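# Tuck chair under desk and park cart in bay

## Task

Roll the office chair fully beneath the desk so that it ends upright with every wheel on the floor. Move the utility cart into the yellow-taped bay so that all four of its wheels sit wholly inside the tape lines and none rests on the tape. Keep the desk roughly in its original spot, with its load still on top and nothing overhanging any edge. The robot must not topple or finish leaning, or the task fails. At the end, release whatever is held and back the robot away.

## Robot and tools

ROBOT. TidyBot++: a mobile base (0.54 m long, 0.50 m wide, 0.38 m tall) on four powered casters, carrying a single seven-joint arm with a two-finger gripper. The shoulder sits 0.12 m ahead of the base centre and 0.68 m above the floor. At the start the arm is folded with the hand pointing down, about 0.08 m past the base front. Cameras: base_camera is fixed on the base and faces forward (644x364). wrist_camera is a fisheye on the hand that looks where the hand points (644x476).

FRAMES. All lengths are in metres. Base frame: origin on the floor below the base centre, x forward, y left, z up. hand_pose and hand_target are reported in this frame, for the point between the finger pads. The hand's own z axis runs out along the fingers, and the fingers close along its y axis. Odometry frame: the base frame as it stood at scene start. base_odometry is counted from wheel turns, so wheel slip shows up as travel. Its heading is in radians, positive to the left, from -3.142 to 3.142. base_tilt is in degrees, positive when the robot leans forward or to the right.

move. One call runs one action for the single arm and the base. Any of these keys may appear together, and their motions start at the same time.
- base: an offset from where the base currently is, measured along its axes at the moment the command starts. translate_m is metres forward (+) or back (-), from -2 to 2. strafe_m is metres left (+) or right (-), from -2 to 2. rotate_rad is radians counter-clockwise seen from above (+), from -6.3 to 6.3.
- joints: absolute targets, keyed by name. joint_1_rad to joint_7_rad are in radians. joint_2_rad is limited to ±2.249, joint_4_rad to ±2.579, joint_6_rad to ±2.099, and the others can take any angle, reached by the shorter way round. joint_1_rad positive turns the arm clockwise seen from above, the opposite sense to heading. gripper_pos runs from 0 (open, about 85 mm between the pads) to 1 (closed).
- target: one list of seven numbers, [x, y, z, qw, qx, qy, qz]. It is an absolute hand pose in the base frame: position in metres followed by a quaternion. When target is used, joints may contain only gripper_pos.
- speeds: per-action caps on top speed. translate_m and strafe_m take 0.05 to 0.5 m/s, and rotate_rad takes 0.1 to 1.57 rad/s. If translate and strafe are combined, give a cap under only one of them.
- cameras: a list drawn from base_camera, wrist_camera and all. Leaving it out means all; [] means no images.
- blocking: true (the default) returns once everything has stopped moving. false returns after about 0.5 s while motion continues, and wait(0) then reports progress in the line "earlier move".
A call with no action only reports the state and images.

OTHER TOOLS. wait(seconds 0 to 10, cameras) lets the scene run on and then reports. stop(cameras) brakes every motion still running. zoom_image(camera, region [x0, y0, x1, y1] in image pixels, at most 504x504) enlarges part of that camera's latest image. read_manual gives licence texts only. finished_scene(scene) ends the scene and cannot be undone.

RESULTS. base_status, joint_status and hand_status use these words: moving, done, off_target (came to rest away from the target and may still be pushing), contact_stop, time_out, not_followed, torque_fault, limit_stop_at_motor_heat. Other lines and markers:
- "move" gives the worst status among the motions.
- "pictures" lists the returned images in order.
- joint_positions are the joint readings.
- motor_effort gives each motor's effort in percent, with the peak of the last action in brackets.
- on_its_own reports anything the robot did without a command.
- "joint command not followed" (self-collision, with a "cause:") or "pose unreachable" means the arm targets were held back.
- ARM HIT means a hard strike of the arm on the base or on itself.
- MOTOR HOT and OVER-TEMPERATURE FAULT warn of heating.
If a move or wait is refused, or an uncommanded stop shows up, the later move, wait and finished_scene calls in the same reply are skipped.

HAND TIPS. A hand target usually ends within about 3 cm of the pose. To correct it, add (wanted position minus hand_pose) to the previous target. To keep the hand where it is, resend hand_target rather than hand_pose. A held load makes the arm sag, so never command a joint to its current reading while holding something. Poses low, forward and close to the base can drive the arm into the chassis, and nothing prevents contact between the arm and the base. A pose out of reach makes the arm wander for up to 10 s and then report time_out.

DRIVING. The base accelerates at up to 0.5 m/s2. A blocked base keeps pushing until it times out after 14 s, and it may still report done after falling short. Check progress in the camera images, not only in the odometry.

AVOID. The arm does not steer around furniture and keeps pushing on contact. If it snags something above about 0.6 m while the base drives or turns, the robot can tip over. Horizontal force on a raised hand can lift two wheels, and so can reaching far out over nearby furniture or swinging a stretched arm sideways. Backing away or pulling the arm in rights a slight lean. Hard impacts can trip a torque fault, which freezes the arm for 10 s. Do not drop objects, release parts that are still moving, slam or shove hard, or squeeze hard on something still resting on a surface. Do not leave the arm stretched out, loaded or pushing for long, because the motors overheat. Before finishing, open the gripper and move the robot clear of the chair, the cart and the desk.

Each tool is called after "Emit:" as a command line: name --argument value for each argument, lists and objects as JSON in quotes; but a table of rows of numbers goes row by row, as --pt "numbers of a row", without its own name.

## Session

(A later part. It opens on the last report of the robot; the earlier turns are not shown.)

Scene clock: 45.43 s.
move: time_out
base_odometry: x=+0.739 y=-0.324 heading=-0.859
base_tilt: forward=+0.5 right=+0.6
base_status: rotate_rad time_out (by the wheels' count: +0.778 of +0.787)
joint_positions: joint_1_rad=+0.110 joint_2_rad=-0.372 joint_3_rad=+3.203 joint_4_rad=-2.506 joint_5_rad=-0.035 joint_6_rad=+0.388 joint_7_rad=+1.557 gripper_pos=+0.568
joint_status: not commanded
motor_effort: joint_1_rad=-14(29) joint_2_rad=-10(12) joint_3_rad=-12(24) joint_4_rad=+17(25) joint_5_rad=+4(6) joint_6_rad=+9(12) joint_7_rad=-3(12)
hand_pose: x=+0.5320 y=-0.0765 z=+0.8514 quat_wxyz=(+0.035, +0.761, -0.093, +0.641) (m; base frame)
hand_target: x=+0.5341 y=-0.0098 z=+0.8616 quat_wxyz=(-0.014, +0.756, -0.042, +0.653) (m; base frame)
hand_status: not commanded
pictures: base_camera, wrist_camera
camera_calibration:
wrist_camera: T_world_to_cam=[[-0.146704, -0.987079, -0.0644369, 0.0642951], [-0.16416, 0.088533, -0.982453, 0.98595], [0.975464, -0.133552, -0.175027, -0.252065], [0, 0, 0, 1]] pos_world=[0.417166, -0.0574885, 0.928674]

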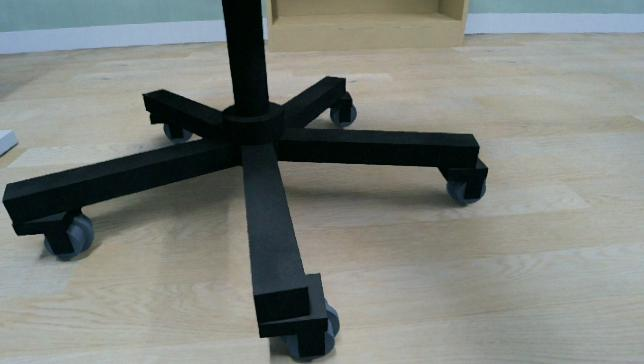

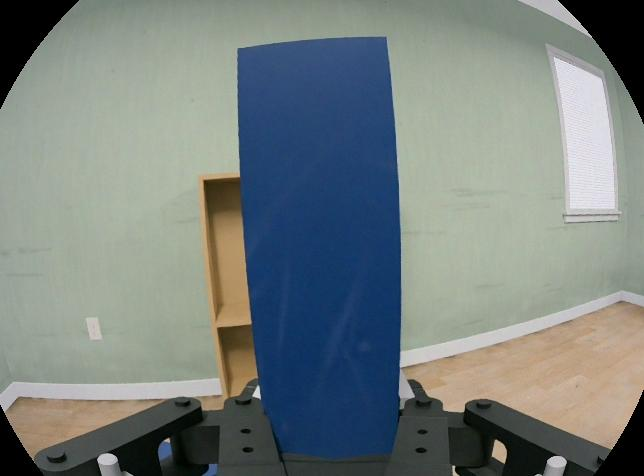

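Emit:
move --base '{"rotate_rad":0.15,"translate_m":-0.2}' --speeds '{"rotate_rad":0.2,"translate_m":0.15}'

Scene clock: 47.53 s.
move: done
base_odometry: x=+0.609 y=-0.172 heading=-0.707
base_tilt: forward=+0.5 right=+0.6
base_status: done
joint_positions: joint_1_rad=+0.073 joint_2_rad=-0.370 joint_3_rad=+3.167 joint_4_rad=-2.509 joint_5_rad=-0.042 joint_6_rad=+0.395 joint_7_rad=+1.565 gripper_pos=+0.568
joint_status: not commanded
motor_effort: joint_1_rad=-5(25) joint_2_rad=-9(19) joint_3_rad=-4(21) joint_4_rad=+18(20) joint_5_rad=+1(7) joint_6_rad=+10(11) joint_7_rad=-1(11)
hand_pose: x=+0.5364 y=-0.0458 z=+0.8516 quat_wxyz=(+0.019, +0.763, -0.062, +0.643) (m; base frame)
hand_target: x=+0.5341 y=-0.0098 z=+0.8616 quat_wxyz=(-0.014, +0.756, -0.042, +0.653) (m; base frame)
hand_status: not commanded
pictures: base_camera, wrist_camera
camera_calibration:
wrist_camera: T_world_to_cam=[[-0.0788142, -0.995696, -0.0487585, 0.0451392], [-0.168164, 0.0614888, -0.983839, 0.986191], [0.982603, -0.0693411, -0.172286, -0.255401], [0, 0, 0, 1]] pos_world=[0.420357, -0.0334046, 0.928453]

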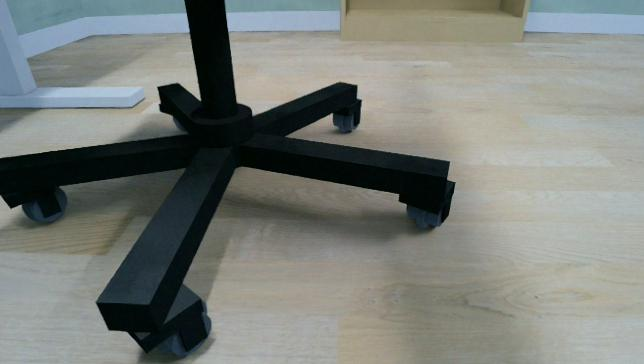

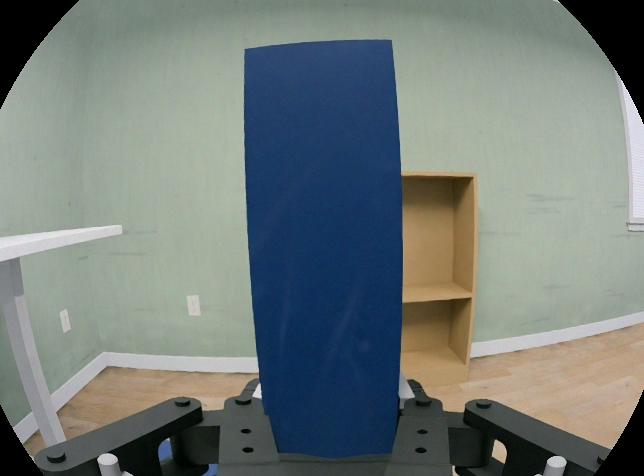

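Emit:
move --base '{"translate_m":-0.073,"strafe_m":0.31}' --speeds '{"translate_m":0.15}'

Scene clock: 50.83 s.
move: done
base_odometry: x=+0.754 y=+0.111 heading=-0.708
base_tilt: forward=+0.4 right=+0.7
base_status: done
joint_positions: joint_1_rad=+0.124 joint_2_rad=-0.373 joint_3_rad=+3.216 joint_4_rad=-2.511 joint_5_rad=-0.042 joint_6_rad=+0.396 joint_7_rad=+1.577 gripper_pos=+0.568
joint_status: not commanded
motor_effort: joint_1_rad=-15(29) joint_2_rad=-7(13) joint_3_rad=-14(24) joint_4_rad=+21(22) joint_5_rad=+4(4) joint_6_rad=+10(10) joint_7_rad=-5(14)
hand_pose: x=+0.5290 y=-0.0888 z=+0.8516 quat_wxyz=(+0.047, +0.759, -0.100, +0.642) (m; base frame)
hand_target: x=+0.5341 y=-0.0098 z=+0.8616 quat_wxyz=(-0.014, +0.756, -0.042, +0.653) (m; base frame)
hand_status: not commanded
pictures: base_camera, wrist_camera
camera_calibration:
wrist_camera: T_world_to_cam=[[-0.172724, -0.983417, -0.0552927, 0.0580408], [-0.159326, 0.0832923, -0.983706, 0.984826], [0.971999, -0.1611, -0.17107, -0.25474], [0, 0, 0, 1]] pos_world=[0.414541, -0.0659888, 0.92841]

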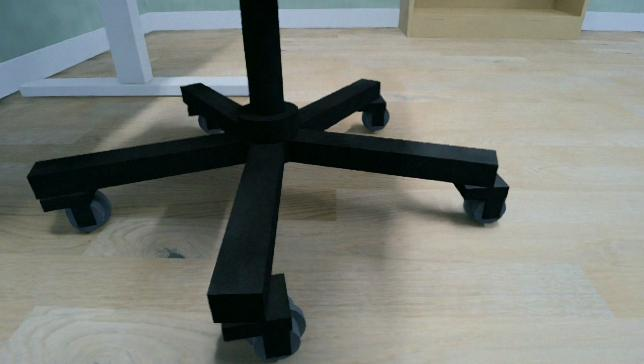

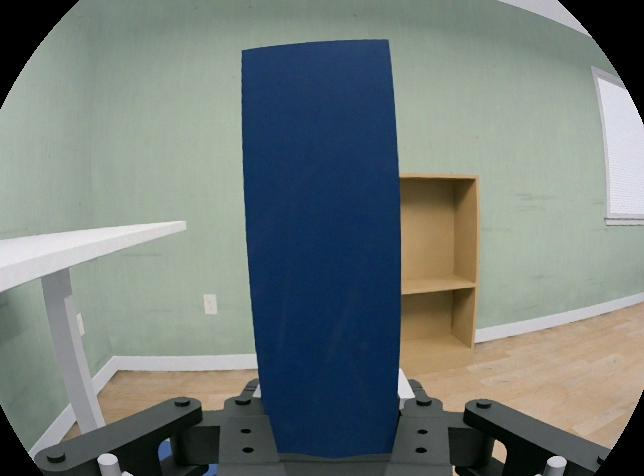

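Emit:
move --base '{"translate_m":-0.13,"strafe_m":0.15,"rotate_rad":-0.05}' --speeds '{"translate_m":0.15}'

Scene clock: 55.47 s.
move: time_out
base_odometry: x=+0.753 y=+0.255 heading=-0.781
base_tilt: forward=+0.5 right=+0.6
base_status: translate_m time_out (by the wheels' count: -0.095 of -0.130); strafe_m time_out (by the wheels' count: +0.109 of +0.150); rotate_rad time_out (by the wheels' count: -0.074 of -0.050)
joint_positions: joint_1_rad=+0.084 joint_2_rad=-0.364 joint_3_rad=+3.179 joint_4_rad=-2.505 joint_5_rad=-0.047 joint_6_rad=+0.398 joint_7_rad=+1.574 gripper_pos=+0.569
joint_status: not commanded
motor_effort: joint_1_rad=-9(21) joint_2_rad=-11(24) joint_3_rad=-7(18) joint_4_rad=+18(24) joint_5_rad=+1(6) joint_6_rad=+9(11) joint_7_rad=-3(9)
hand_pose: x=+0.5372 y=-0.0566 z=+0.8515 quat_wxyz=(+0.027, +0.763, -0.071, +0.642) (m; base frame)
hand_target: x=+0.5341 y=-0.0098 z=+0.8616 quat_wxyz=(-0.014, +0.756, -0.042, +0.653) (m; base frame)
hand_status: not commanded
pictures: base_camera, wrist_camera
camera_calibration:
wrist_camera: T_world_to_cam=[[-0.102321, -0.993586, -0.0481403, 0.0466276], [-0.167429, 0.0649057, -0.983745, 0.986707], [0.98056, -0.0925978, -0.172997, -0.256573], [0, 0, 0, 1]] pos_world=[0.42156, -0.0414725, 0.928527]

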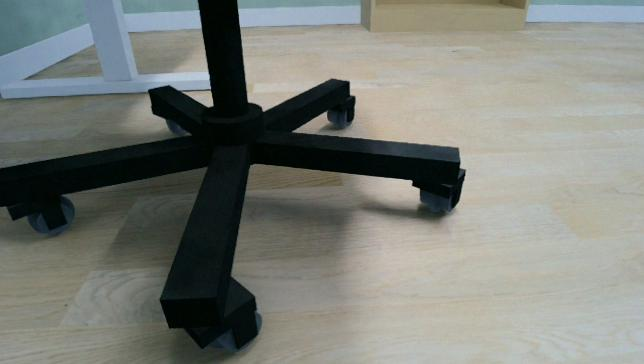

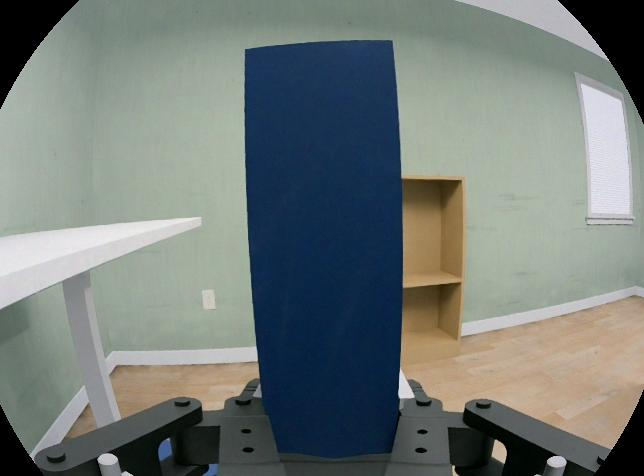

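Emit:
move --joints '{"gripper_pos":0}' --cameras '[]'

Emit:
move --base '{"translate_m":-0.3}' --cameras '["wrist_camera"]'

Emit:
move --base '{"translate_m":0.985,"strafe_m":-0.995}' --joints '{"gripper_pos":1}' --cameras '[]'

Emit:
move --base '{"rotate_rad":1.52}'

Scene clock: 58.73 s.
move: done
base_odometry: x=+0.753 y=+0.255 heading=-0.781
base_tilt: forward=+0.5 right=+0.6
base_status: not commanded
joint_positions: joint_1_rad=+0.043 joint_2_rad=-0.385 joint_3_rad=+3.140 joint_4_rad=-2.510 joint_5_rad=-0.047 joint_6_rad=+0.398 joint_7_rad=+1.571 gripper_pos=+0.000
joint_status: all done
motor_effort: joint_1_rad=+1(10) joint_2_rad=-5(12) joint_3_rad=+1(7) joint_4_rad=+19(21) joint_5_rad=-1(2) joint_6_rad=+8(10) joint_7_rad=+0(4)
hand_pose: x=+0.5352 y=-0.0216 z=+0.8580 quat_wxyz=(+0.007, +0.759, -0.038, +0.650) (m; base frame)
hand_target: x=+0.5341 y=-0.0098 z=+0.8616 quat_wxyz=(-0.014, +0.756, -0.042, +0.653) (m; base frame)
hand_status: not commanded
pictures: none
No camera images: "cameras" was empty.

Scene clock: 62.23 s.
move: time_out
base_odometry: x=+0.740 y=+0.264 heading=-0.792
base_tilt: forward=+0.5 right=+0.5
base_status: translate_m time_out (by the wheels' count: -0.016 of -0.300)
joint_positions: joint_1_rad=+0.043 joint_2_rad=-0.391 joint_3_rad=+3.139 joint_4_rad=-2.510 joint_5_rad=-0.047 joint_6_rad=+0.398 joint_7_rad=+1.571 gripper_pos=+0.000
joint_status: not commanded
motor_effort: joint_1_rad=+0(2) joint_2_rad=-5(19) joint_3_rad=+0(2) joint_4_rad=+19(21) joint_5_rad=-1(1) joint_6_rad=+8(10) joint_7_rad=+0(1)
hand_pose: x=+0.5343 y=-0.0212 z=+0.8604 quat_wxyz=(+0.007, +0.757, -0.037, +0.652) (m; base frame)
hand_target: x=+0.5341 y=-0.0098 z=+0.8616 quat_wxyz=(-0.014, +0.756, -0.042, +0.653) (m; base frame)
hand_status: not commanded
pictures: wrist_camera
camera_calibration:
wrist_camera: T_world_to_cam=[[-0.0240757, -0.999041, -0.0365644, 0.0301026], [-0.149691, 0.0397652, -0.987933, 0.986188], [0.98844, -0.0183118, -0.150505, -0.270902], [0, 0, 0, 1]] pos_world=[0.416118, -0.0141029, 0.934616]

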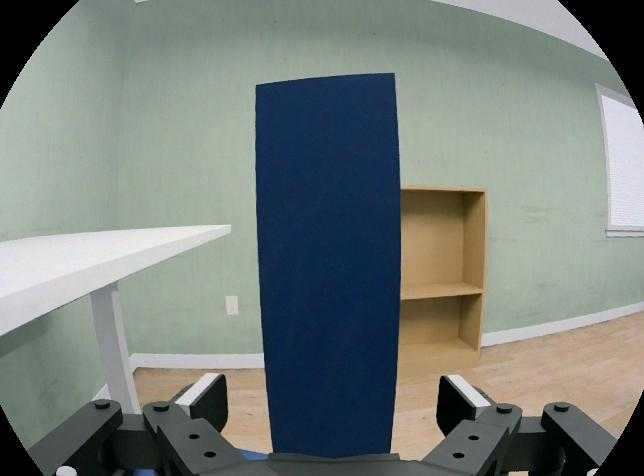

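not run: a stop that you did not command came earlier in this reply.

not run: a stop that you did not command came earlier in this reply.

Emit:
move --base '{"strafe_m":-0.13}' --speeds '{"strafe_m":0.15}'

Emit:
move --base '{"translate_m":-0.2}'

Scene clock: 63.80 s.
move: done
base_odometry: x=+0.647 y=+0.173 heading=-0.792
base_tilt: forward=+0.5 right=+0.6
base_status: done
joint_positions: joint_1_rad=+0.023 joint_2_rad=-0.391 joint_3_rad=+3.130 joint_4_rad=-2.510 joint_5_rad=-0.047 joint_6_rad=+0.398 joint_7_rad=+1.571 gripper_pos=+0.000
joint_status: not commanded
motor_effort: joint_1_rad=+0(7) joint_2_rad=-5(6) joint_3_rad=+1(8) joint_4_rad=+18(19) joint_5_rad=-1(3) joint_6_rad=+8(9) joint_7_rad=+0(1)
hand_pose: x=+0.5346 y=-0.0085 z=+0.8603 quat_wxyz=(-0.001, +0.758, -0.025, +0.652) (m; base frame)
hand_target: x=+0.5341 y=-0.0098 z=+0.8616 quat_wxyz=(-0.014, +0.756, -0.042, +0.653) (m; base frame)
hand_status: not commanded
pictures: base_camera, wrist_camera
camera_calibration:
wrist_camera: T_world_to_cam=[[0.00490673, -0.999452, -0.0327443, 0.0239895], [-0.15082, 0.0316304, -0.988055, 0.98635], [0.988549, 0.00978662, -0.150583, -0.270765], [0, 0, 0, 1]] pos_world=[0.416309, -0.00457244, 0.934581]

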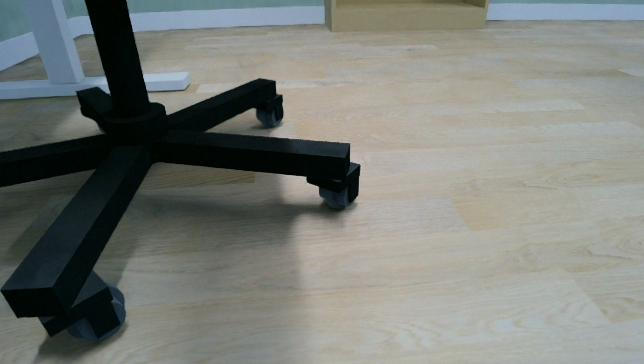

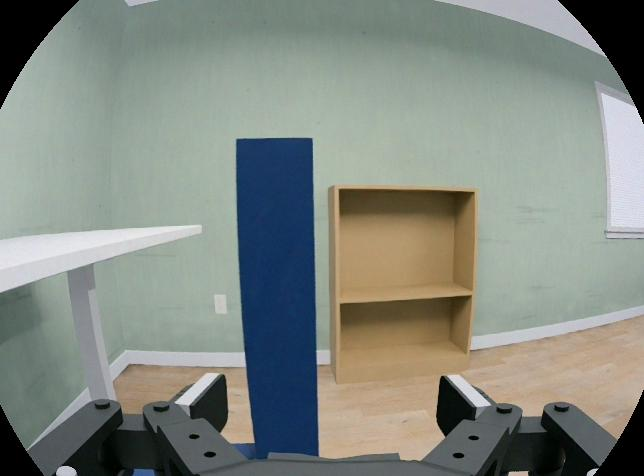

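Scene clock: 65.33 s.
move: done
base_odometry: x=+0.506 y=+0.315 heading=-0.791
base_tilt: forward=+0.5 right=+0.6
base_status: done
joint_positions: joint_1_rad=+0.023 joint_2_rad=-0.398 joint_3_rad=+3.130 joint_4_rad=-2.510 joint_5_rad=-0.047 joint_6_rad=+0.398 joint_7_rad=+1.571 gripper_pos=+0.000
joint_status: not commanded
motor_effort: joint_1_rad=+1(1) joint_2_rad=-5(10) joint_3_rad=+1(2) joint_4_rad=+19(20) joint_5_rad=-1(1) joint_6_rad=+8(9) joint_7_rad=-1(1)
hand_pose: x=+0.5332 y=-0.0085 z=+0.8635 quat_wxyz=(-0.001, +0.755, -0.025, +0.655) (m; base frame)
hand_target: x=+0.5341 y=-0.0098 z=+0.8616 quat_wxyz=(-0.014, +0.756, -0.042, +0.653) (m; base frame)
hand_status: not commanded
pictures: base_camera, wrist_camera
camera_calibration:
wrist_camera: T_world_to_cam=[[0.0051547, -0.999457, -0.0325327, 0.0238158], [-0.143297, 0.0314591, -0.98918, 0.986202], [0.989666, 0.00976078, -0.143058, -0.275997], [0, 0, 0, 1]] pos_world=[0.414342, -0.00452819, 0.936823]

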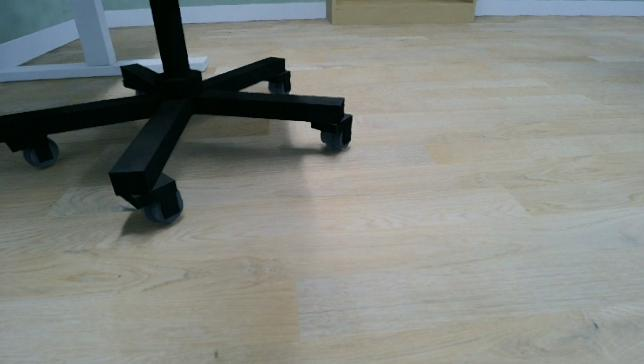

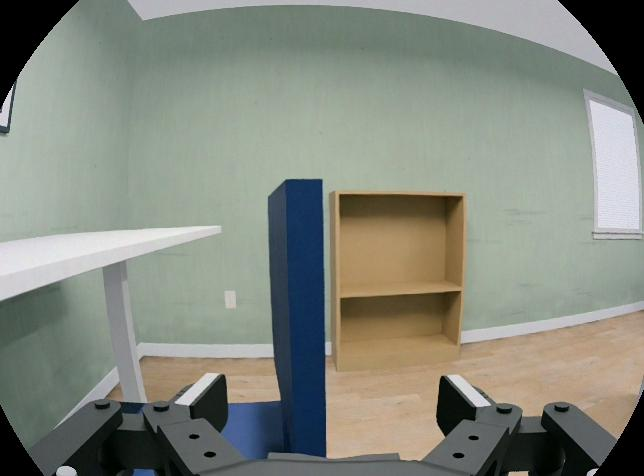

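Emit:
move --base '{"translate_m":1.008,"strafe_m":-0.794}' --cameras '[]'

Emit:
move --base '{"rotate_rad":1.54}'

Scene clock: 69.43 s.
move: done
base_odometry: x=+0.650 y=-0.960 heading=-0.792
base_tilt: forward=+0.6 right=+0.6
base_status: done
joint_positions: joint_1_rad=+0.023 joint_2_rad=-0.396 joint_3_rad=+3.130 joint_4_rad=-2.510 joint_5_rad=-0.047 joint_6_rad=+0.398 joint_7_rad=+1.571 gripper_pos=+0.000
joint_status: not commanded
motor_effort: joint_1_rad=+0(1) joint_2_rad=-5(6) joint_3_rad=+1(3) joint_4_rad=+19(19) joint_5_rad=-1(1) joint_6_rad=+8(9) joint_7_rad=+0(1)
hand_pose: x=+0.5337 y=-0.0085 z=+0.8624 quat_wxyz=(-0.001, +0.756, -0.025, +0.654) (m; base frame)
hand_target: x=+0.5341 y=-0.0098 z=+0.8616 quat_wxyz=(-0.014, +0.756, -0.042, +0.653) (m; base frame)
hand_status: not commanded
pictures: none
No camera images: "cameras" was empty.

Scene clock: 71.73 s.
move: done
base_odometry: x=+0.650 y=-0.960 heading=+0.747
base_tilt: forward=+0.6 right=+0.6
base_status: done
joint_positions: joint_1_rad=+0.023 joint_2_rad=-0.396 joint_3_rad=+3.130 joint_4_rad=-2.510 joint_5_rad=-0.047 joint_6_rad=+0.398 joint_7_rad=+1.571 gripper_pos=+0.000
joint_status: not commanded
motor_effort: joint_1_rad=+1(2) joint_2_rad=-5(6) joint_3_rad=+1(2) joint_4_rad=+19(19) joint_5_rad=-1(1) joint_6_rad=+8(9) joint_7_rad=+0(1)
hand_pose: x=+0.5337 y=-0.0084 z=+0.8624 quat_wxyz=(-0.001, +0.756, -0.025, +0.654) (m; base frame)
hand_target: x=+0.5341 y=-0.0098 z=+0.8616 quat_wxyz=(-0.014, +0.756, -0.042, +0.653) (m; base frame)
hand_status: not commanded
pictures: base_camera, wrist_camera
camera_calibration:
wrist_camera: T_world_to_cam=[[0.00517695, -0.999456, -0.0325608, 0.0238324], [-0.145917, 0.0314577, -0.988797, 0.986252], [0.989283, 0.00987013, -0.145675, -0.274166], [0, 0, 0, 1]] pos_world=[0.415015, -0.00449979, 0.93604]

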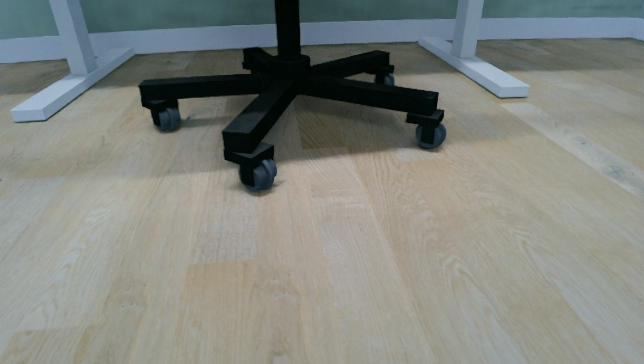

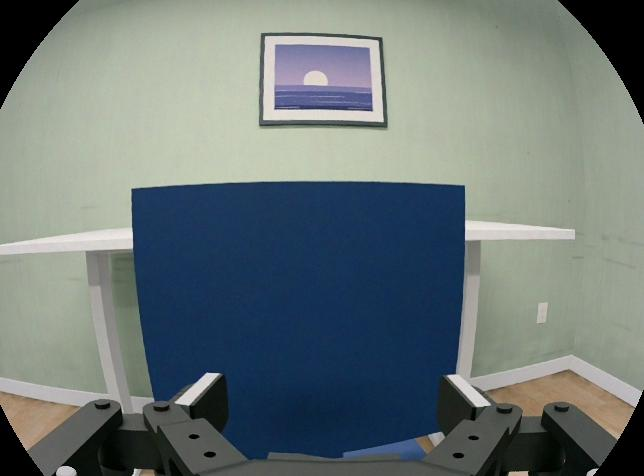

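Emit:
move --base '{"strafe_m":0.06,"rotate_rad":0.05,"translate_m":0.2}' --cameras '[]'

Emit:
move --base '{"translate_m":0.2}' --speeds '{"translate_m":0.12}'

Scene clock: 73.57 s.
move: done
base_odometry: x=+0.756 y=-0.780 heading=+0.799
base_tilt: forward=+0.6 right=+0.6
base_status: done
joint_positions: joint_1_rad=+0.023 joint_2_rad=-0.388 joint_3_rad=+3.130 joint_4_rad=-2.510 joint_5_rad=-0.047 joint_6_rad=+0.398 joint_7_rad=+1.571 gripper_pos=+0.000
joint_status: not commanded
motor_effort: joint_1_rad=+1(2) joint_2_rad=-5(8) joint_3_rad=+1(2) joint_4_rad=+19(19) joint_5_rad=-1(1) joint_6_rad=+8(9) joint_7_rad=+0(1)
hand_pose: x=+0.5350 y=-0.0085 z=+0.8592 quat_wxyz=(-0.001, +0.759, -0.025, +0.651) (m; base frame)
hand_target: x=+0.5341 y=-0.0098 z=+0.8616 quat_wxyz=(-0.014, +0.756, -0.042, +0.653) (m; base frame)
hand_status: not commanded
pictures: none
No camera images: "cameras" was empty.

Scene clock: 75.80 s.
move: done
base_odometry: x=+0.895 y=-0.637 heading=+0.798
base_tilt: forward=+0.6 right=+0.6
base_status: done
joint_positions: joint_1_rad=+0.012 joint_2_rad=-0.414 joint_3_rad=+3.125 joint_4_rad=-2.523 joint_5_rad=-0.047 joint_6_rad=+0.398 joint_7_rad=+1.571 gripper_pos=+0.000
joint_status: not commanded
motor_effort: joint_1_rad=+0(8) joint_2_rad=+0(9) joint_3_rad=+1(9) joint_4_rad=+21(29) joint_5_rad=-1(5) joint_6_rad=+9(11) joint_7_rad=+0(1)
hand_pose: x=+0.5277 y=-0.0020 z=+0.8619 quat_wxyz=(-0.006, +0.755, -0.019, +0.655) (m; base frame)
hand_target: x=+0.5341 y=-0.0098 z=+0.8616 quat_wxyz=(-0.014, +0.756, -0.042, +0.653) (m; base frame)
hand_status: not commanded
pictures: base_camera, wrist_camera
camera_calibration:
wrist_camera: T_world_to_cam=[[0.0200188, -0.999337, -0.0304199, 0.0206142], [-0.142083, 0.0272736, -0.989479, 0.983286], [0.989652, 0.0241303, -0.141443, -0.272215], [0, 0, 0, 1]] pos_world=[0.408693, 0.000351411, 0.935065]

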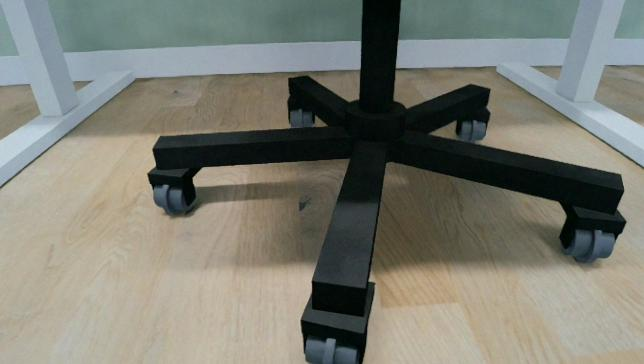

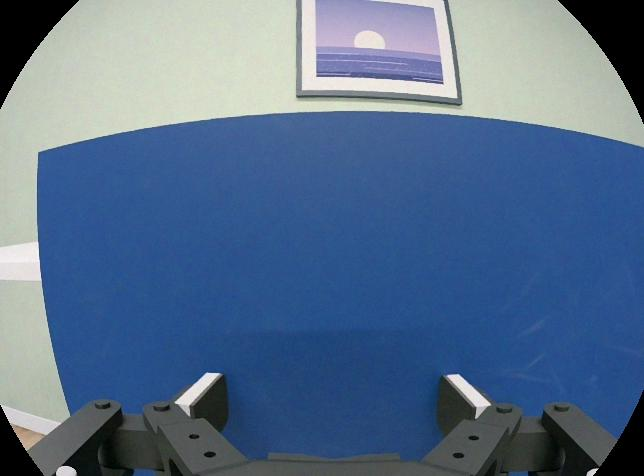

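Emit:
move --base '{"translate_m":-0.05,"strafe_m":-0.08}' --cameras '[]'

Emit:
move --base '{"translate_m":0.2}' --speeds '{"translate_m":0.12}'

Scene clock: 77.17 s.
move: done
base_odometry: x=+0.918 y=-0.728 heading=+0.798
base_tilt: forward=+0.6 right=+0.5
base_status: done
joint_positions: joint_1_rad=+0.012 joint_2_rad=-0.395 joint_3_rad=+3.127 joint_4_rad=-2.520 joint_5_rad=-0.047 joint_6_rad=+0.398 joint_7_rad=+1.571 gripper_pos=+0.000
joint_status: not commanded
motor_effort: joint_1_rad=+1(2) joint_2_rad=-5(7) joint_3_rad=+1(3) joint_4_rad=+18(20) joint_5_rad=-1(1) joint_6_rad=+8(9) joint_7_rad=+0(1)
hand_pose: x=+0.5317 y=-0.0028 z=+0.8561 quat_wxyz=(-0.005, +0.760, -0.020, +0.650) (m; base frame)
hand_target: x=+0.5341 y=-0.0098 z=+0.8616 quat_wxyz=(-0.014, +0.756, -0.042, +0.653) (m; base frame)
hand_status: not commanded
pictures: none
No camera images: "cameras" was empty.

Scene clock: 79.40 s.
move: done
base_odometry: x=+1.058 y=-0.585 heading=+0.798
base_tilt: forward=+0.5 right=+0.6
base_status: done
joint_positions: joint_1_rad=+0.021 joint_2_rad=-0.419 joint_3_rad=+3.136 joint_4_rad=-2.537 joint_5_rad=-0.047 joint_6_rad=+0.398 joint_7_rad=+1.571 gripper_pos=+0.000
joint_status: not commanded
motor_effort: joint_1_rad=-1(4) joint_2_rad=+1(7) joint_3_rad=+0(3) joint_4_rad=+21(27) joint_5_rad=-1(2) joint_6_rad=+8(10) joint_7_rad=+0(1)
hand_pose: x=+0.5237 y=-0.0105 z=+0.8559 quat_wxyz=(-0.001, +0.758, -0.028, +0.652) (m; base frame)
hand_target: x=+0.5341 y=-0.0098 z=+0.8616 quat_wxyz=(-0.014, +0.756, -0.042, +0.653) (m; base frame)
hand_status: not commanded
pictures: base_camera, wrist_camera
camera_calibration:
wrist_camera: T_world_to_cam=[[0.000467693, -0.999387, -0.0349932, 0.0260922], [-0.150257, 0.0345257, -0.988044, 0.980144], [0.988647, 0.00572009, -0.150149, -0.261094], [0, 0, 0, 1]] pos_world=[0.405391, -0.00627045, 0.930135]

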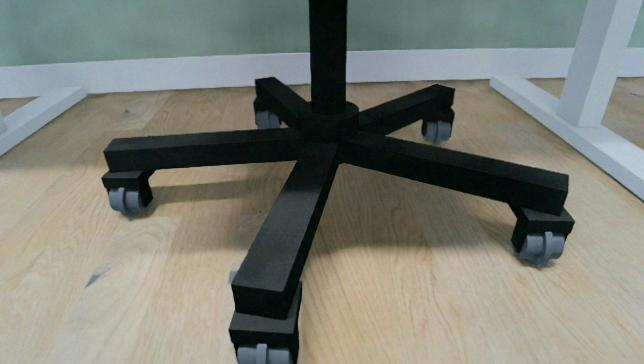

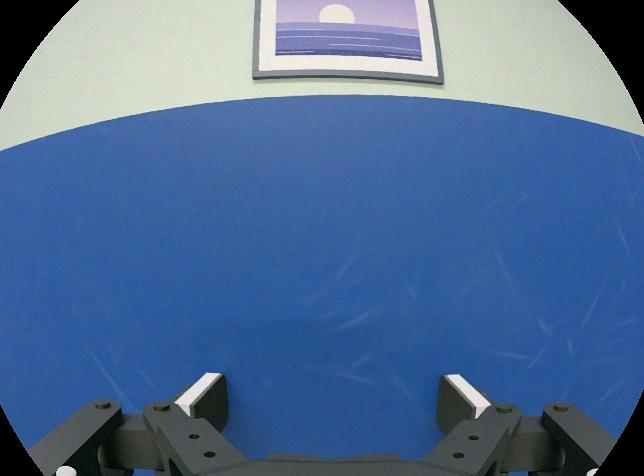

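Emit:
move --base '{"translate_m":0.1}' --speeds '{"translate_m":0.1}'

Scene clock: 82.87 s.
move: time_out
base_odometry: x=+1.125 y=-0.515 heading=+0.792
base_tilt: forward=+0.4 right=+0.6
base_status: translate_m time_out (by the wheels' count: +0.097 of +0.100)
joint_positions: joint_1_rad=+0.027 joint_2_rad=-0.542 joint_3_rad=+3.145 joint_4_rad=-2.620 joint_5_rad=-0.047 joint_6_rad=+0.397 joint_7_rad=+1.571 gripper_pos=+0.000
joint_status: not commanded
motor_effort: joint_1_rad=-3(6) joint_2_rad=+29(35) joint_3_rad=-2(6) joint_4_rad=+36(43) joint_5_rad=+0(3) joint_6_rad=+9(12) joint_7_rad=+0(1)
hand_pose: x=+0.4859 y=-0.0156 z=+0.8552 quat_wxyz=(+0.002, +0.744, -0.034, +0.667) (m; base frame)
hand_target: x=+0.5341 y=-0.0098 z=+0.8616 quat_wxyz=(-0.014, +0.756, -0.042, +0.653) (m; base frame)
hand_status: not commanded
pictures: base_camera, wrist_camera
camera_calibration:
wrist_camera: T_world_to_cam=[[-0.0116444, -0.999203, -0.0381764, 0.0296529], [-0.110518, 0.0392311, -0.9931, 0.95897], [0.993806, -0.00734491, -0.110887, -0.260086], [0, 0, 0, 1]] pos_world=[0.364804, -0.0099025, 0.924645]

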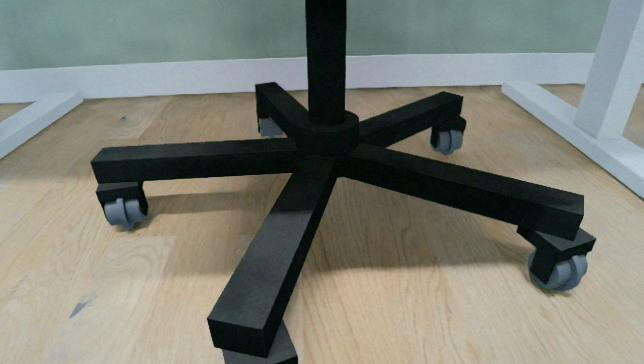

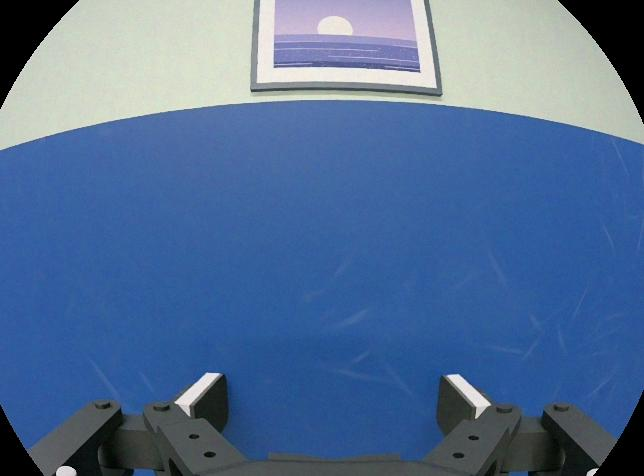

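Emit:
move --base '{"translate_m":-0.5}'

Emit:
move --base '{"rotate_rad":2.1}' --joints '{"joint_1_rad":3.14,"joint_2_rad":0,"joint_6_rad":-0.9}' --cameras '[]'

Emit:
move --base '{"strafe_m":1.1,"translate_m":-0.45}' --cameras '["base_camera"]'

Scene clock: 85.57 s.
move: done
base_odometry: x=+0.774 y=-0.872 heading=+0.793
base_tilt: forward=+0.5 right=+0.4
base_status: done
joint_positions: joint_1_rad=+0.028 joint_2_rad=-0.396 joint_3_rad=+3.139 joint_4_rad=-2.510 joint_5_rad=-0.047 joint_6_rad=+0.398 joint_7_rad=+1.571 gripper_pos=+0.000
joint_status: not commanded
motor_effort: joint_1_rad=+0(4) joint_2_rad=-4(30) joint_3_rad=+1(4) joint_4_rad=+19(36) joint_5_rad=-1(2) joint_6_rad=+8(10) joint_7_rad=+0(1)
hand_pose: x=+0.5335 y=-0.0144 z=+0.8622 quat_wxyz=(+0.001, +0.756, -0.031, +0.654) (m; base frame)
hand_target: x=+0.5341 y=-0.0098 z=+0.8616 quat_wxyz=(-0.014, +0.756, -0.042, +0.653) (m; base frame)
hand_status: not commanded
pictures: base_camera, wrist_camera
camera_calibration:
wrist_camera: T_world_to_cam=[[-0.00775661, -0.99932, -0.0360503, 0.0277828], [-0.145808, 0.0367964, -0.988628, 0.986139], [0.989283, -0.00241198, -0.145994, -0.273844], [0, 0, 0, 1]] pos_world=[0.414911, -0.00918292, 0.935947]

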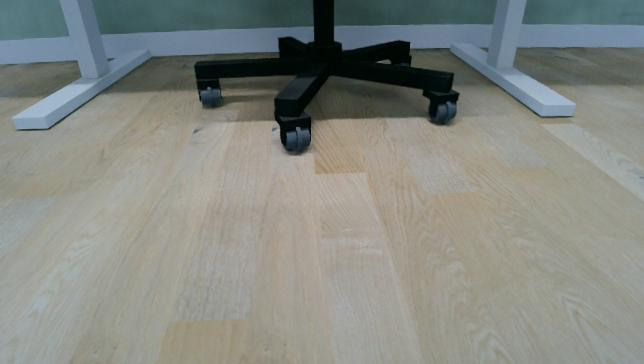

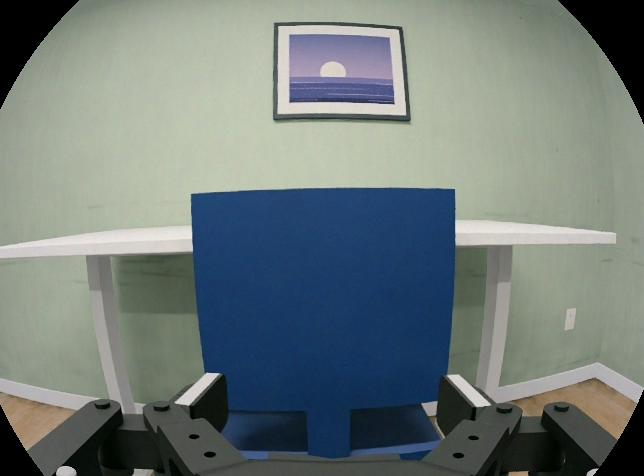

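Scene clock: 89.47 s.
move: done
base_odometry: x=+0.774 y=-0.871 heading=+2.893
base_tilt: forward=+0.5 right=+0.6
base_status: done
joint_positions: joint_1_rad=+3.115 joint_2_rad=-0.013 joint_3_rad=+3.138 joint_4_rad=-2.510 joint_5_rad=-0.047 joint_6_rad=-0.858 joint_7_rad=+1.571 gripper_pos=+0.000
joint_status: all done
motor_effort: joint_1_rad=+1(2) joint_2_rad=-8(9) joint_3_rad=+1(2) joint_4_rad=+8(19) joint_5_rad=-1(1) joint_6_rad=-2(9) joint_7_rad=+0(1)
hand_pose: x=+0.0018 y=-0.0159 z=+0.5471 quat_wxyz=(-0.107, -0.002, -0.994, +0.014) (m; base frame)
hand_target: x=+0.0161 y=-0.0145 z=+0.5489 quat_wxyz=(-0.134, -0.031, -0.990, +0.014) (m; base frame)
hand_status: not commanded
pictures: none
No camera images: "cameras" was empty.

Scene clock: 93.20 s.
move: done
base_odometry: x=+0.939 y=-2.049 heading=+2.893
base_tilt: forward=+0.5 right=+0.6
base_status: done
joint_positions: joint_1_rad=+3.118 joint_2_rad=-0.010 joint_3_rad=+3.138 joint_4_rad=-2.510 joint_5_rad=-0.047 joint_6_rad=-0.863 joint_7_rad=+1.571 gripper_pos=+0.000
joint_status: not commanded
motor_effort: joint_1_rad=+1(2) joint_2_rad=-8(9) joint_3_rad=+0(1) joint_4_rad=+9(9) joint_5_rad=-1(2) joint_6_rad=-2(2) joint_7_rad=+0(1)
hand_pose: x=+0.0036 y=-0.0156 z=+0.5471 quat_wxyz=(-0.111, -0.004, -0.994, +0.015) (m; base frame)
hand_target: x=+0.0161 y=-0.0145 z=+0.5489 quat_wxyz=(-0.134, -0.031, -0.990, +0.014) (m; base frame)
hand_status: not commanded
pictures: base_camera

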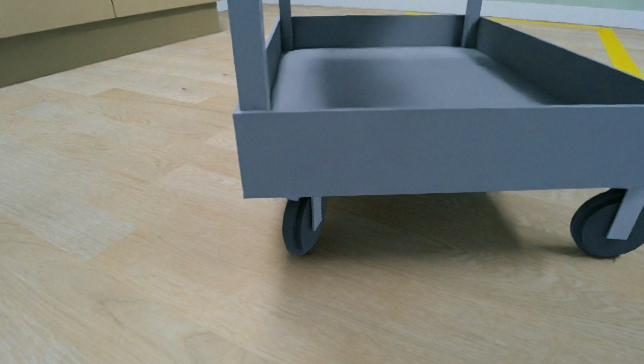

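Emit:
move --base '{"strafe_m":-0.15,"translate_m":0.15}' --cameras '[]'

Emit:
move --base '{"translate_m":0.35,"rotate_rad":-0.08}' --speeds '{"translate_m":0.15,"rotate_rad":0.1}' --cameras '["base_camera"]'

Emit:
move --base '{"translate_m":0.25,"rotate_rad":-0.13}' --speeds '{"translate_m":0.2,"rotate_rad":0.1}' --cameras '["base_camera"]'

Scene clock: 95.10 s.
move: done
base_odometry: x=+0.830 y=-1.866 heading=+2.893
base_tilt: forward=+0.6 right=+0.6
base_status: done
joint_positions: joint_1_rad=+3.119 joint_2_rad=-0.004 joint_3_rad=+3.138 joint_4_rad=-2.510 joint_5_rad=-0.047 joint_6_rad=-0.867 joint_7_rad=+1.571 gripper_pos=+0.000
joint_status: not commanded
motor_effort: joint_1_rad=+1(2) joint_2_rad=-8(10) joint_3_rad=+0(2) joint_4_rad=+8(9) joint_5_rad=-1(2) joint_6_rad=-2(3) joint_7_rad=+0(1)
hand_pose: x=+0.0058 y=-0.0155 z=+0.5468 quat_wxyz=(-0.116, -0.004, -0.993, +0.015) (m; base frame)
hand_target: x=+0.0161 y=-0.0145 z=+0.5489 quat_wxyz=(-0.134, -0.031, -0.990, +0.014) (m; base frame)
hand_status: not commanded
pictures: none
No camera images: "cameras" was empty.

Scene clock: 98.10 s.
move: done
base_odometry: x=+0.491 y=-1.780 heading=+2.813
base_tilt: forward=+0.5 right=+0.5
base_status: done
joint_positions: joint_1_rad=+3.119 joint_2_rad=-0.002 joint_3_rad=+3.138 joint_4_rad=-2.510 joint_5_rad=-0.047 joint_6_rad=-0.870 joint_7_rad=+1.571 gripper_pos=+0.000
joint_status: not commanded
motor_effort: joint_1_rad=+1(2) joint_2_rad=-8(11) joint_3_rad=+1(2) joint_4_rad=+8(9) joint_5_rad=-1(2) joint_6_rad=-2(3) joint_7_rad=+0(1)
hand_pose: x=+0.0069 y=-0.0155 z=+0.5467 quat_wxyz=(-0.118, -0.004, -0.993, +0.015) (m; base frame)
hand_target: x=+0.0161 y=-0.0145 z=+0.5489 quat_wxyz=(-0.134, -0.031, -0.990, +0.014) (m; base frame)
hand_status: not commanded
pictures: base_camera

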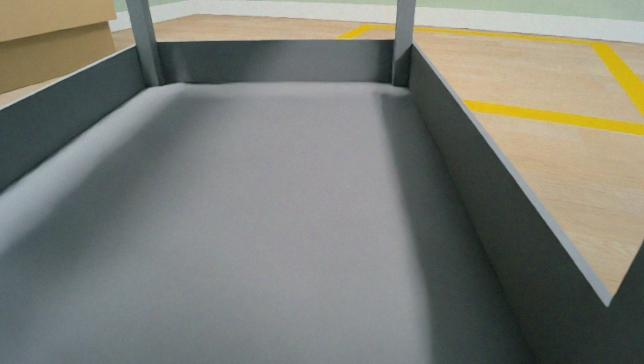

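Scene clock: 100.10 s.
move: done
base_odometry: x=+0.254 y=-1.700 heading=+2.682
base_tilt: forward=+0.5 right=+0.5
base_status: done
joint_positions: joint_1_rad=+3.119 joint_2_rad=+0.000 joint_3_rad=+3.138 joint_4_rad=-2.510 joint_5_rad=-0.047 joint_6_rad=-0.870 joint_7_rad=+1.571 gripper_pos=+0.000
joint_status: not commanded
motor_effort: joint_1_rad=+1(2) joint_2_rad=-9(11) joint_3_rad=+1(1) joint_4_rad=+8(10) joint_5_rad=-1(1) joint_6_rad=-2(3) joint_7_rad=+0(1)
hand_pose: x=+0.0073 y=-0.0154 z=+0.5465 quat_wxyz=(-0.119, -0.004, -0.993, +0.015) (m; base frame)
hand_target: x=+0.0161 y=-0.0145 z=+0.5489 quat_wxyz=(-0.134, -0.031, -0.990, +0.014) (m; base frame)
hand_status: not commanded
pictures: base_camera

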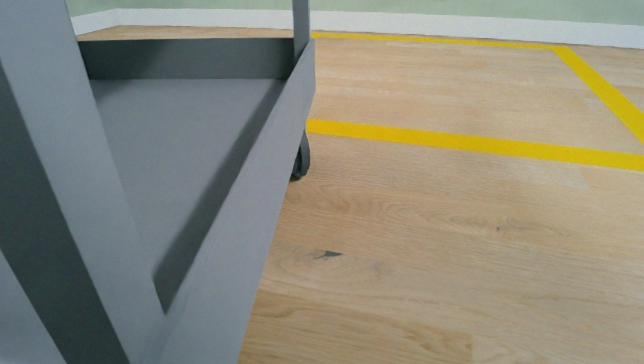

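Emit:
move --base '{"translate_m":-0.14}' --cameras '[]'

Emit:
move --base '{"strafe_m":0.61,"translate_m":0.03,"rotate_rad":-0.5}' --cameras '["base_camera"]'

Emit:
move --base '{"translate_m":0.4}' --speeds '{"translate_m":0.15}' --cameras '["base_camera"]'

Scene clock: 102.03 s.
move: done
base_odometry: x=+0.380 y=-1.762 heading=+2.681
base_tilt: forward=+0.5 right=+0.5
base_status: done
joint_positions: joint_1_rad=+3.119 joint_2_rad=+0.004 joint_3_rad=+3.138 joint_4_rad=-2.509 joint_5_rad=-0.047 joint_6_rad=-0.871 joint_7_rad=+1.571 gripper_pos=+0.000
joint_status: not commanded
motor_effort: joint_1_rad=+1(2) joint_2_rad=-8(11) joint_3_rad=+1(1) joint_4_rad=+8(10) joint_5_rad=-1(1) joint_6_rad=-2(3) joint_7_rad=+0(1)
hand_pose: x=+0.0072 y=-0.0155 z=+0.5463 quat_wxyz=(-0.121, -0.004, -0.993, +0.015) (m; base frame)
hand_target: x=+0.0161 y=-0.0145 z=+0.5489 quat_wxyz=(-0.134, -0.031, -0.990, +0.014) (m; base frame)
hand_status: not commanded
pictures: none
No camera images: "cameras" was empty.

Scene clock: 104.60 s.
move: done
base_odometry: x=+0.082 y=-2.295 heading=+2.181
base_tilt: forward=+0.5 right=+0.6
base_status: done
joint_positions: joint_1_rad=+3.122 joint_2_rad=+0.004 joint_3_rad=+3.138 joint_4_rad=-2.509 joint_5_rad=-0.047 joint_6_rad=-0.871 joint_7_rad=+1.571 gripper_pos=+0.000
joint_status: not commanded
motor_effort: joint_1_rad=+1(2) joint_2_rad=-8(9) joint_3_rad=+1(2) joint_4_rad=+8(9) joint_5_rad=-1(2) joint_6_rad=-2(3) joint_7_rad=+0(1)
hand_pose: x=+0.0072 y=-0.0152 z=+0.5463 quat_wxyz=(-0.121, -0.005, -0.993, +0.015) (m; base frame)
hand_target: x=+0.0161 y=-0.0145 z=+0.5489 quat_wxyz=(-0.134, -0.031, -0.990, +0.014) (m; base frame)
hand_status: not commanded
pictures: base_camera

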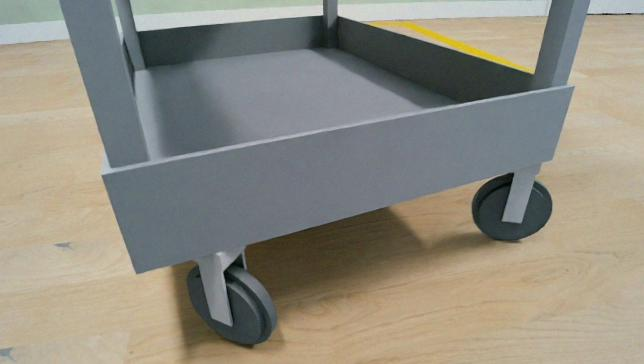

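Scene clock: 107.90 s.
move: done
base_odometry: x=-0.148 y=-1.967 heading=+2.181
base_tilt: forward=+0.5 right=+0.6
base_status: done
joint_positions: joint_1_rad=+3.122 joint_2_rad=+0.002 joint_3_rad=+3.138 joint_4_rad=-2.509 joint_5_rad=-0.047 joint_6_rad=-0.872 joint_7_rad=+1.571 gripper_pos=+0.000
joint_status: not commanded
motor_effort: joint_1_rad=+1(2) joint_2_rad=-8(11) joint_3_rad=+1(1) joint_4_rad=+8(10) joint_5_rad=-1(1) joint_6_rad=-2(3) joint_7_rad=+0(1)
hand_pose: x=+0.0075 y=-0.0151 z=+0.5466 quat_wxyz=(-0.121, -0.005, -0.993, +0.015) (m; base frame)
hand_target: x=+0.0161 y=-0.0145 z=+0.5489 quat_wxyz=(-0.134, -0.031, -0.990, +0.014) (m; base frame)
hand_status: not commanded
pictures: base_camera

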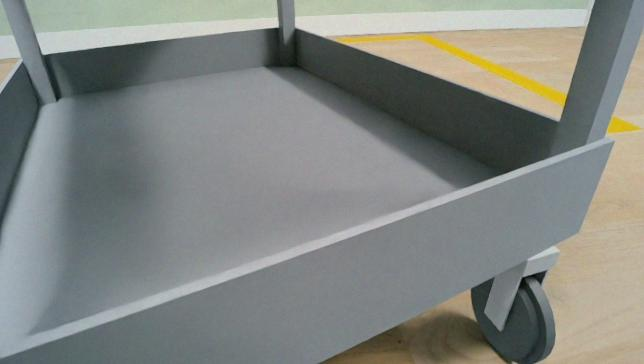

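Emit:
move --base '{"translate_m":0.3}' --speeds '{"translate_m":0.2}' --cameras '["base_camera"]'

Emit:
move --base '{"translate_m":0.25}' --speeds '{"translate_m":0.2}' --cameras '["base_camera"]'

Scene clock: 110.33 s.
move: done
base_odometry: x=-0.320 y=-1.722 heading=+2.180
base_tilt: forward=+0.5 right=+0.5
base_status: done
joint_positions: joint_1_rad=+3.122 joint_2_rad=+0.001 joint_3_rad=+3.138 joint_4_rad=-2.509 joint_5_rad=-0.047 joint_6_rad=-0.873 joint_7_rad=+1.571 gripper_pos=+0.000
joint_status: not commanded
motor_effort: joint_1_rad=+1(2) joint_2_rad=-8(11) joint_3_rad=+1(1) joint_4_rad=+8(10) joint_5_rad=-1(2) joint_6_rad=-2(3) joint_7_rad=+0(1)
hand_pose: x=+0.0076 y=-0.0151 z=+0.5467 quat_wxyz=(-0.120, -0.005, -0.993, +0.015) (m; base frame)
hand_target: x=+0.0161 y=-0.0145 z=+0.5489 quat_wxyz=(-0.134, -0.031, -0.990, +0.014) (m; base frame)
hand_status: not commanded
pictures: base_camera

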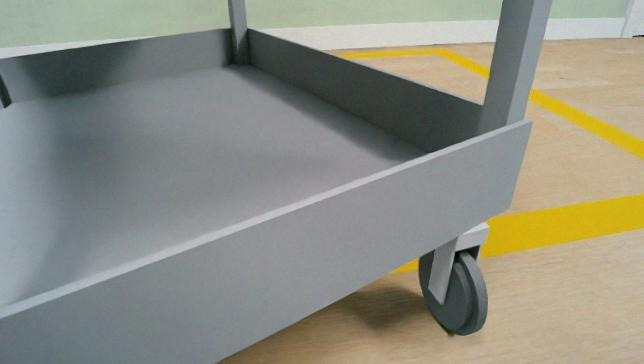

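Scene clock: 112.30 s.
move: done
base_odometry: x=-0.463 y=-1.517 heading=+2.180
base_tilt: forward=+0.5 right=+0.6
base_status: done
joint_positions: joint_1_rad=+3.123 joint_2_rad=+0.001 joint_3_rad=+3.138 joint_4_rad=-2.510 joint_5_rad=-0.047 joint_6_rad=-0.873 joint_7_rad=+1.571 gripper_pos=+0.000
joint_status: not commanded
motor_effort: joint_1_rad=+1(2) joint_2_rad=-9(12) joint_3_rad=+1(2) joint_4_rad=+8(9) joint_5_rad=-1(2) joint_6_rad=-2(3) joint_7_rad=+0(1)
hand_pose: x=+0.0079 y=-0.0151 z=+0.5468 quat_wxyz=(-0.121, -0.005, -0.993, +0.015) (m; base frame)
hand_target: x=+0.0161 y=-0.0145 z=+0.5489 quat_wxyz=(-0.134, -0.031, -0.990, +0.014) (m; base frame)
hand_status: not commanded
pictures: base_camera

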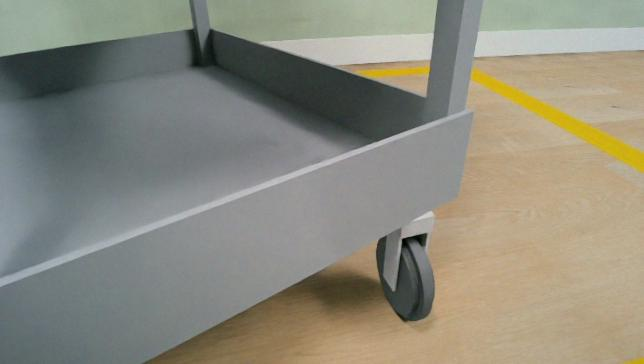

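Emit:
move --base '{"translate_m":-0.12}' --cameras '[]'

Emit:
move --base '{"strafe_m":0.45,"rotate_rad":-0.4}' --cameras '["base_camera"]'

Emit:
move --base '{"translate_m":0.27}' --speeds '{"translate_m":0.2}' --cameras '["base_camera"]'

Scene clock: 114.00 s.
move: done
base_odometry: x=-0.394 y=-1.615 heading=+2.180
base_tilt: forward=+0.5 right=+0.6
base_status: done
joint_positions: joint_1_rad=+3.123 joint_2_rad=+0.004 joint_3_rad=+3.138 joint_4_rad=-2.509 joint_5_rad=-0.047 joint_6_rad=-0.874 joint_7_rad=+1.571 gripper_pos=+0.000
joint_status: not commanded
motor_effort: joint_1_rad=+0(2) joint_2_rad=-8(10) joint_3_rad=+1(1) joint_4_rad=+8(10) joint_5_rad=-1(1) joint_6_rad=-2(3) joint_7_rad=+0(1)
hand_pose: x=+0.0079 y=-0.0151 z=+0.5465 quat_wxyz=(-0.122, -0.005, -0.992, +0.015) (m; base frame)
hand_target: x=+0.0161 y=-0.0145 z=+0.5489 quat_wxyz=(-0.134, -0.031, -0.990, +0.014) (m; base frame)
hand_status: not commanded
pictures: none
No camera images: "cameras" was empty.

Scene clock: 116.17 s.
move: done
base_odometry: x=-0.764 y=-1.872 heading=+1.779
base_tilt: forward=+0.5 right=+0.6
base_status: done
joint_positions: joint_1_rad=+3.123 joint_2_rad=+0.004 joint_3_rad=+3.138 joint_4_rad=-2.509 joint_5_rad=-0.047 joint_6_rad=-0.874 joint_7_rad=+1.571 gripper_pos=+0.000
joint_status: not commanded
motor_effort: joint_1_rad=+1(2) joint_2_rad=-9(10) joint_3_rad=+0(2) joint_4_rad=+8(9) joint_5_rad=-1(2) joint_6_rad=-2(2) joint_7_rad=+0(1)
hand_pose: x=+0.0079 y=-0.0151 z=+0.5465 quat_wxyz=(-0.122, -0.006, -0.992, +0.015) (m; base frame)
hand_target: x=+0.0161 y=-0.0145 z=+0.5489 quat_wxyz=(-0.134, -0.031, -0.990, +0.014) (m; base frame)
hand_status: not commanded
pictures: base_camera

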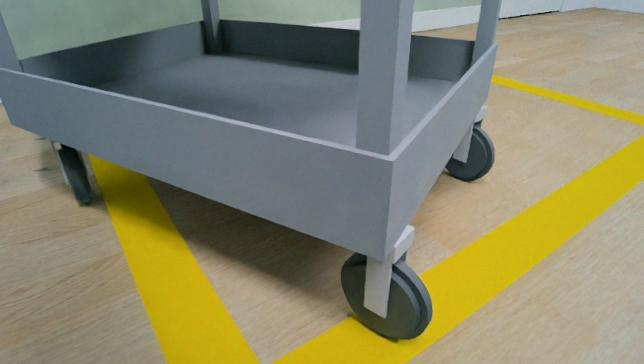

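Scene clock: 118.27 s.
move: done
base_odometry: x=-0.819 y=-1.608 heading=+1.779
base_tilt: forward=+0.5 right=+0.5
base_status: done
joint_positions: joint_1_rad=+3.123 joint_2_rad=+0.001 joint_3_rad=+3.137 joint_4_rad=-2.510 joint_5_rad=-0.047 joint_6_rad=-0.875 joint_7_rad=+1.571 gripper_pos=+0.000
joint_status: not commanded
motor_effort: joint_1_rad=+1(2) joint_2_rad=-8(14) joint_3_rad=+1(2) joint_4_rad=+8(11) joint_5_rad=-1(2) joint_6_rad=-2(4) joint_7_rad=+0(1)
hand_pose: x=+0.0087 y=-0.0151 z=+0.5468 quat_wxyz=(-0.122, -0.006, -0.992, +0.015) (m; base frame)
hand_target: x=+0.0161 y=-0.0145 z=+0.5489 quat_wxyz=(-0.134, -0.031, -0.990, +0.014) (m; base frame)
hand_status: not commanded
pictures: base_camera

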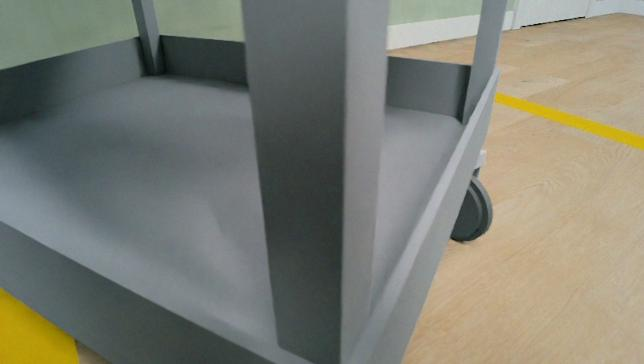

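Emit:
move --base '{"translate_m":-0.35}' --cameras '["base_camera"]'

Scene clock: 120.60 s.
move: done
base_odometry: x=-0.747 y=-1.951 heading=+1.779
base_tilt: forward=+0.5 right=+0.6
base_status: done
joint_positions: joint_1_rad=+3.123 joint_2_rad=+0.002 joint_3_rad=+3.137 joint_4_rad=-2.511 joint_5_rad=-0.047 joint_6_rad=-0.876 joint_7_rad=+1.571 gripper_pos=+0.000
joint_status: not commanded
motor_effort: joint_1_rad=+0(1) joint_2_rad=-8(11) joint_3_rad=+1(1) joint_4_rad=+8(10) joint_5_rad=-1(1) joint_6_rad=-2(3) joint_7_rad=-1(1)
hand_pose: x=+0.0096 y=-0.0151 z=+0.5467 quat_wxyz=(-0.123, -0.006, -0.992, +0.015) (m; base frame)
hand_target: x=+0.0161 y=-0.0145 z=+0.5489 quat_wxyz=(-0.134, -0.031, -0.990, +0.014) (m; base frame)
hand_status: not commanded
pictures: base_camera

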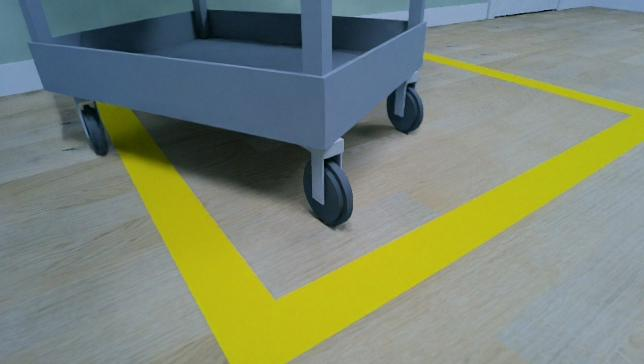

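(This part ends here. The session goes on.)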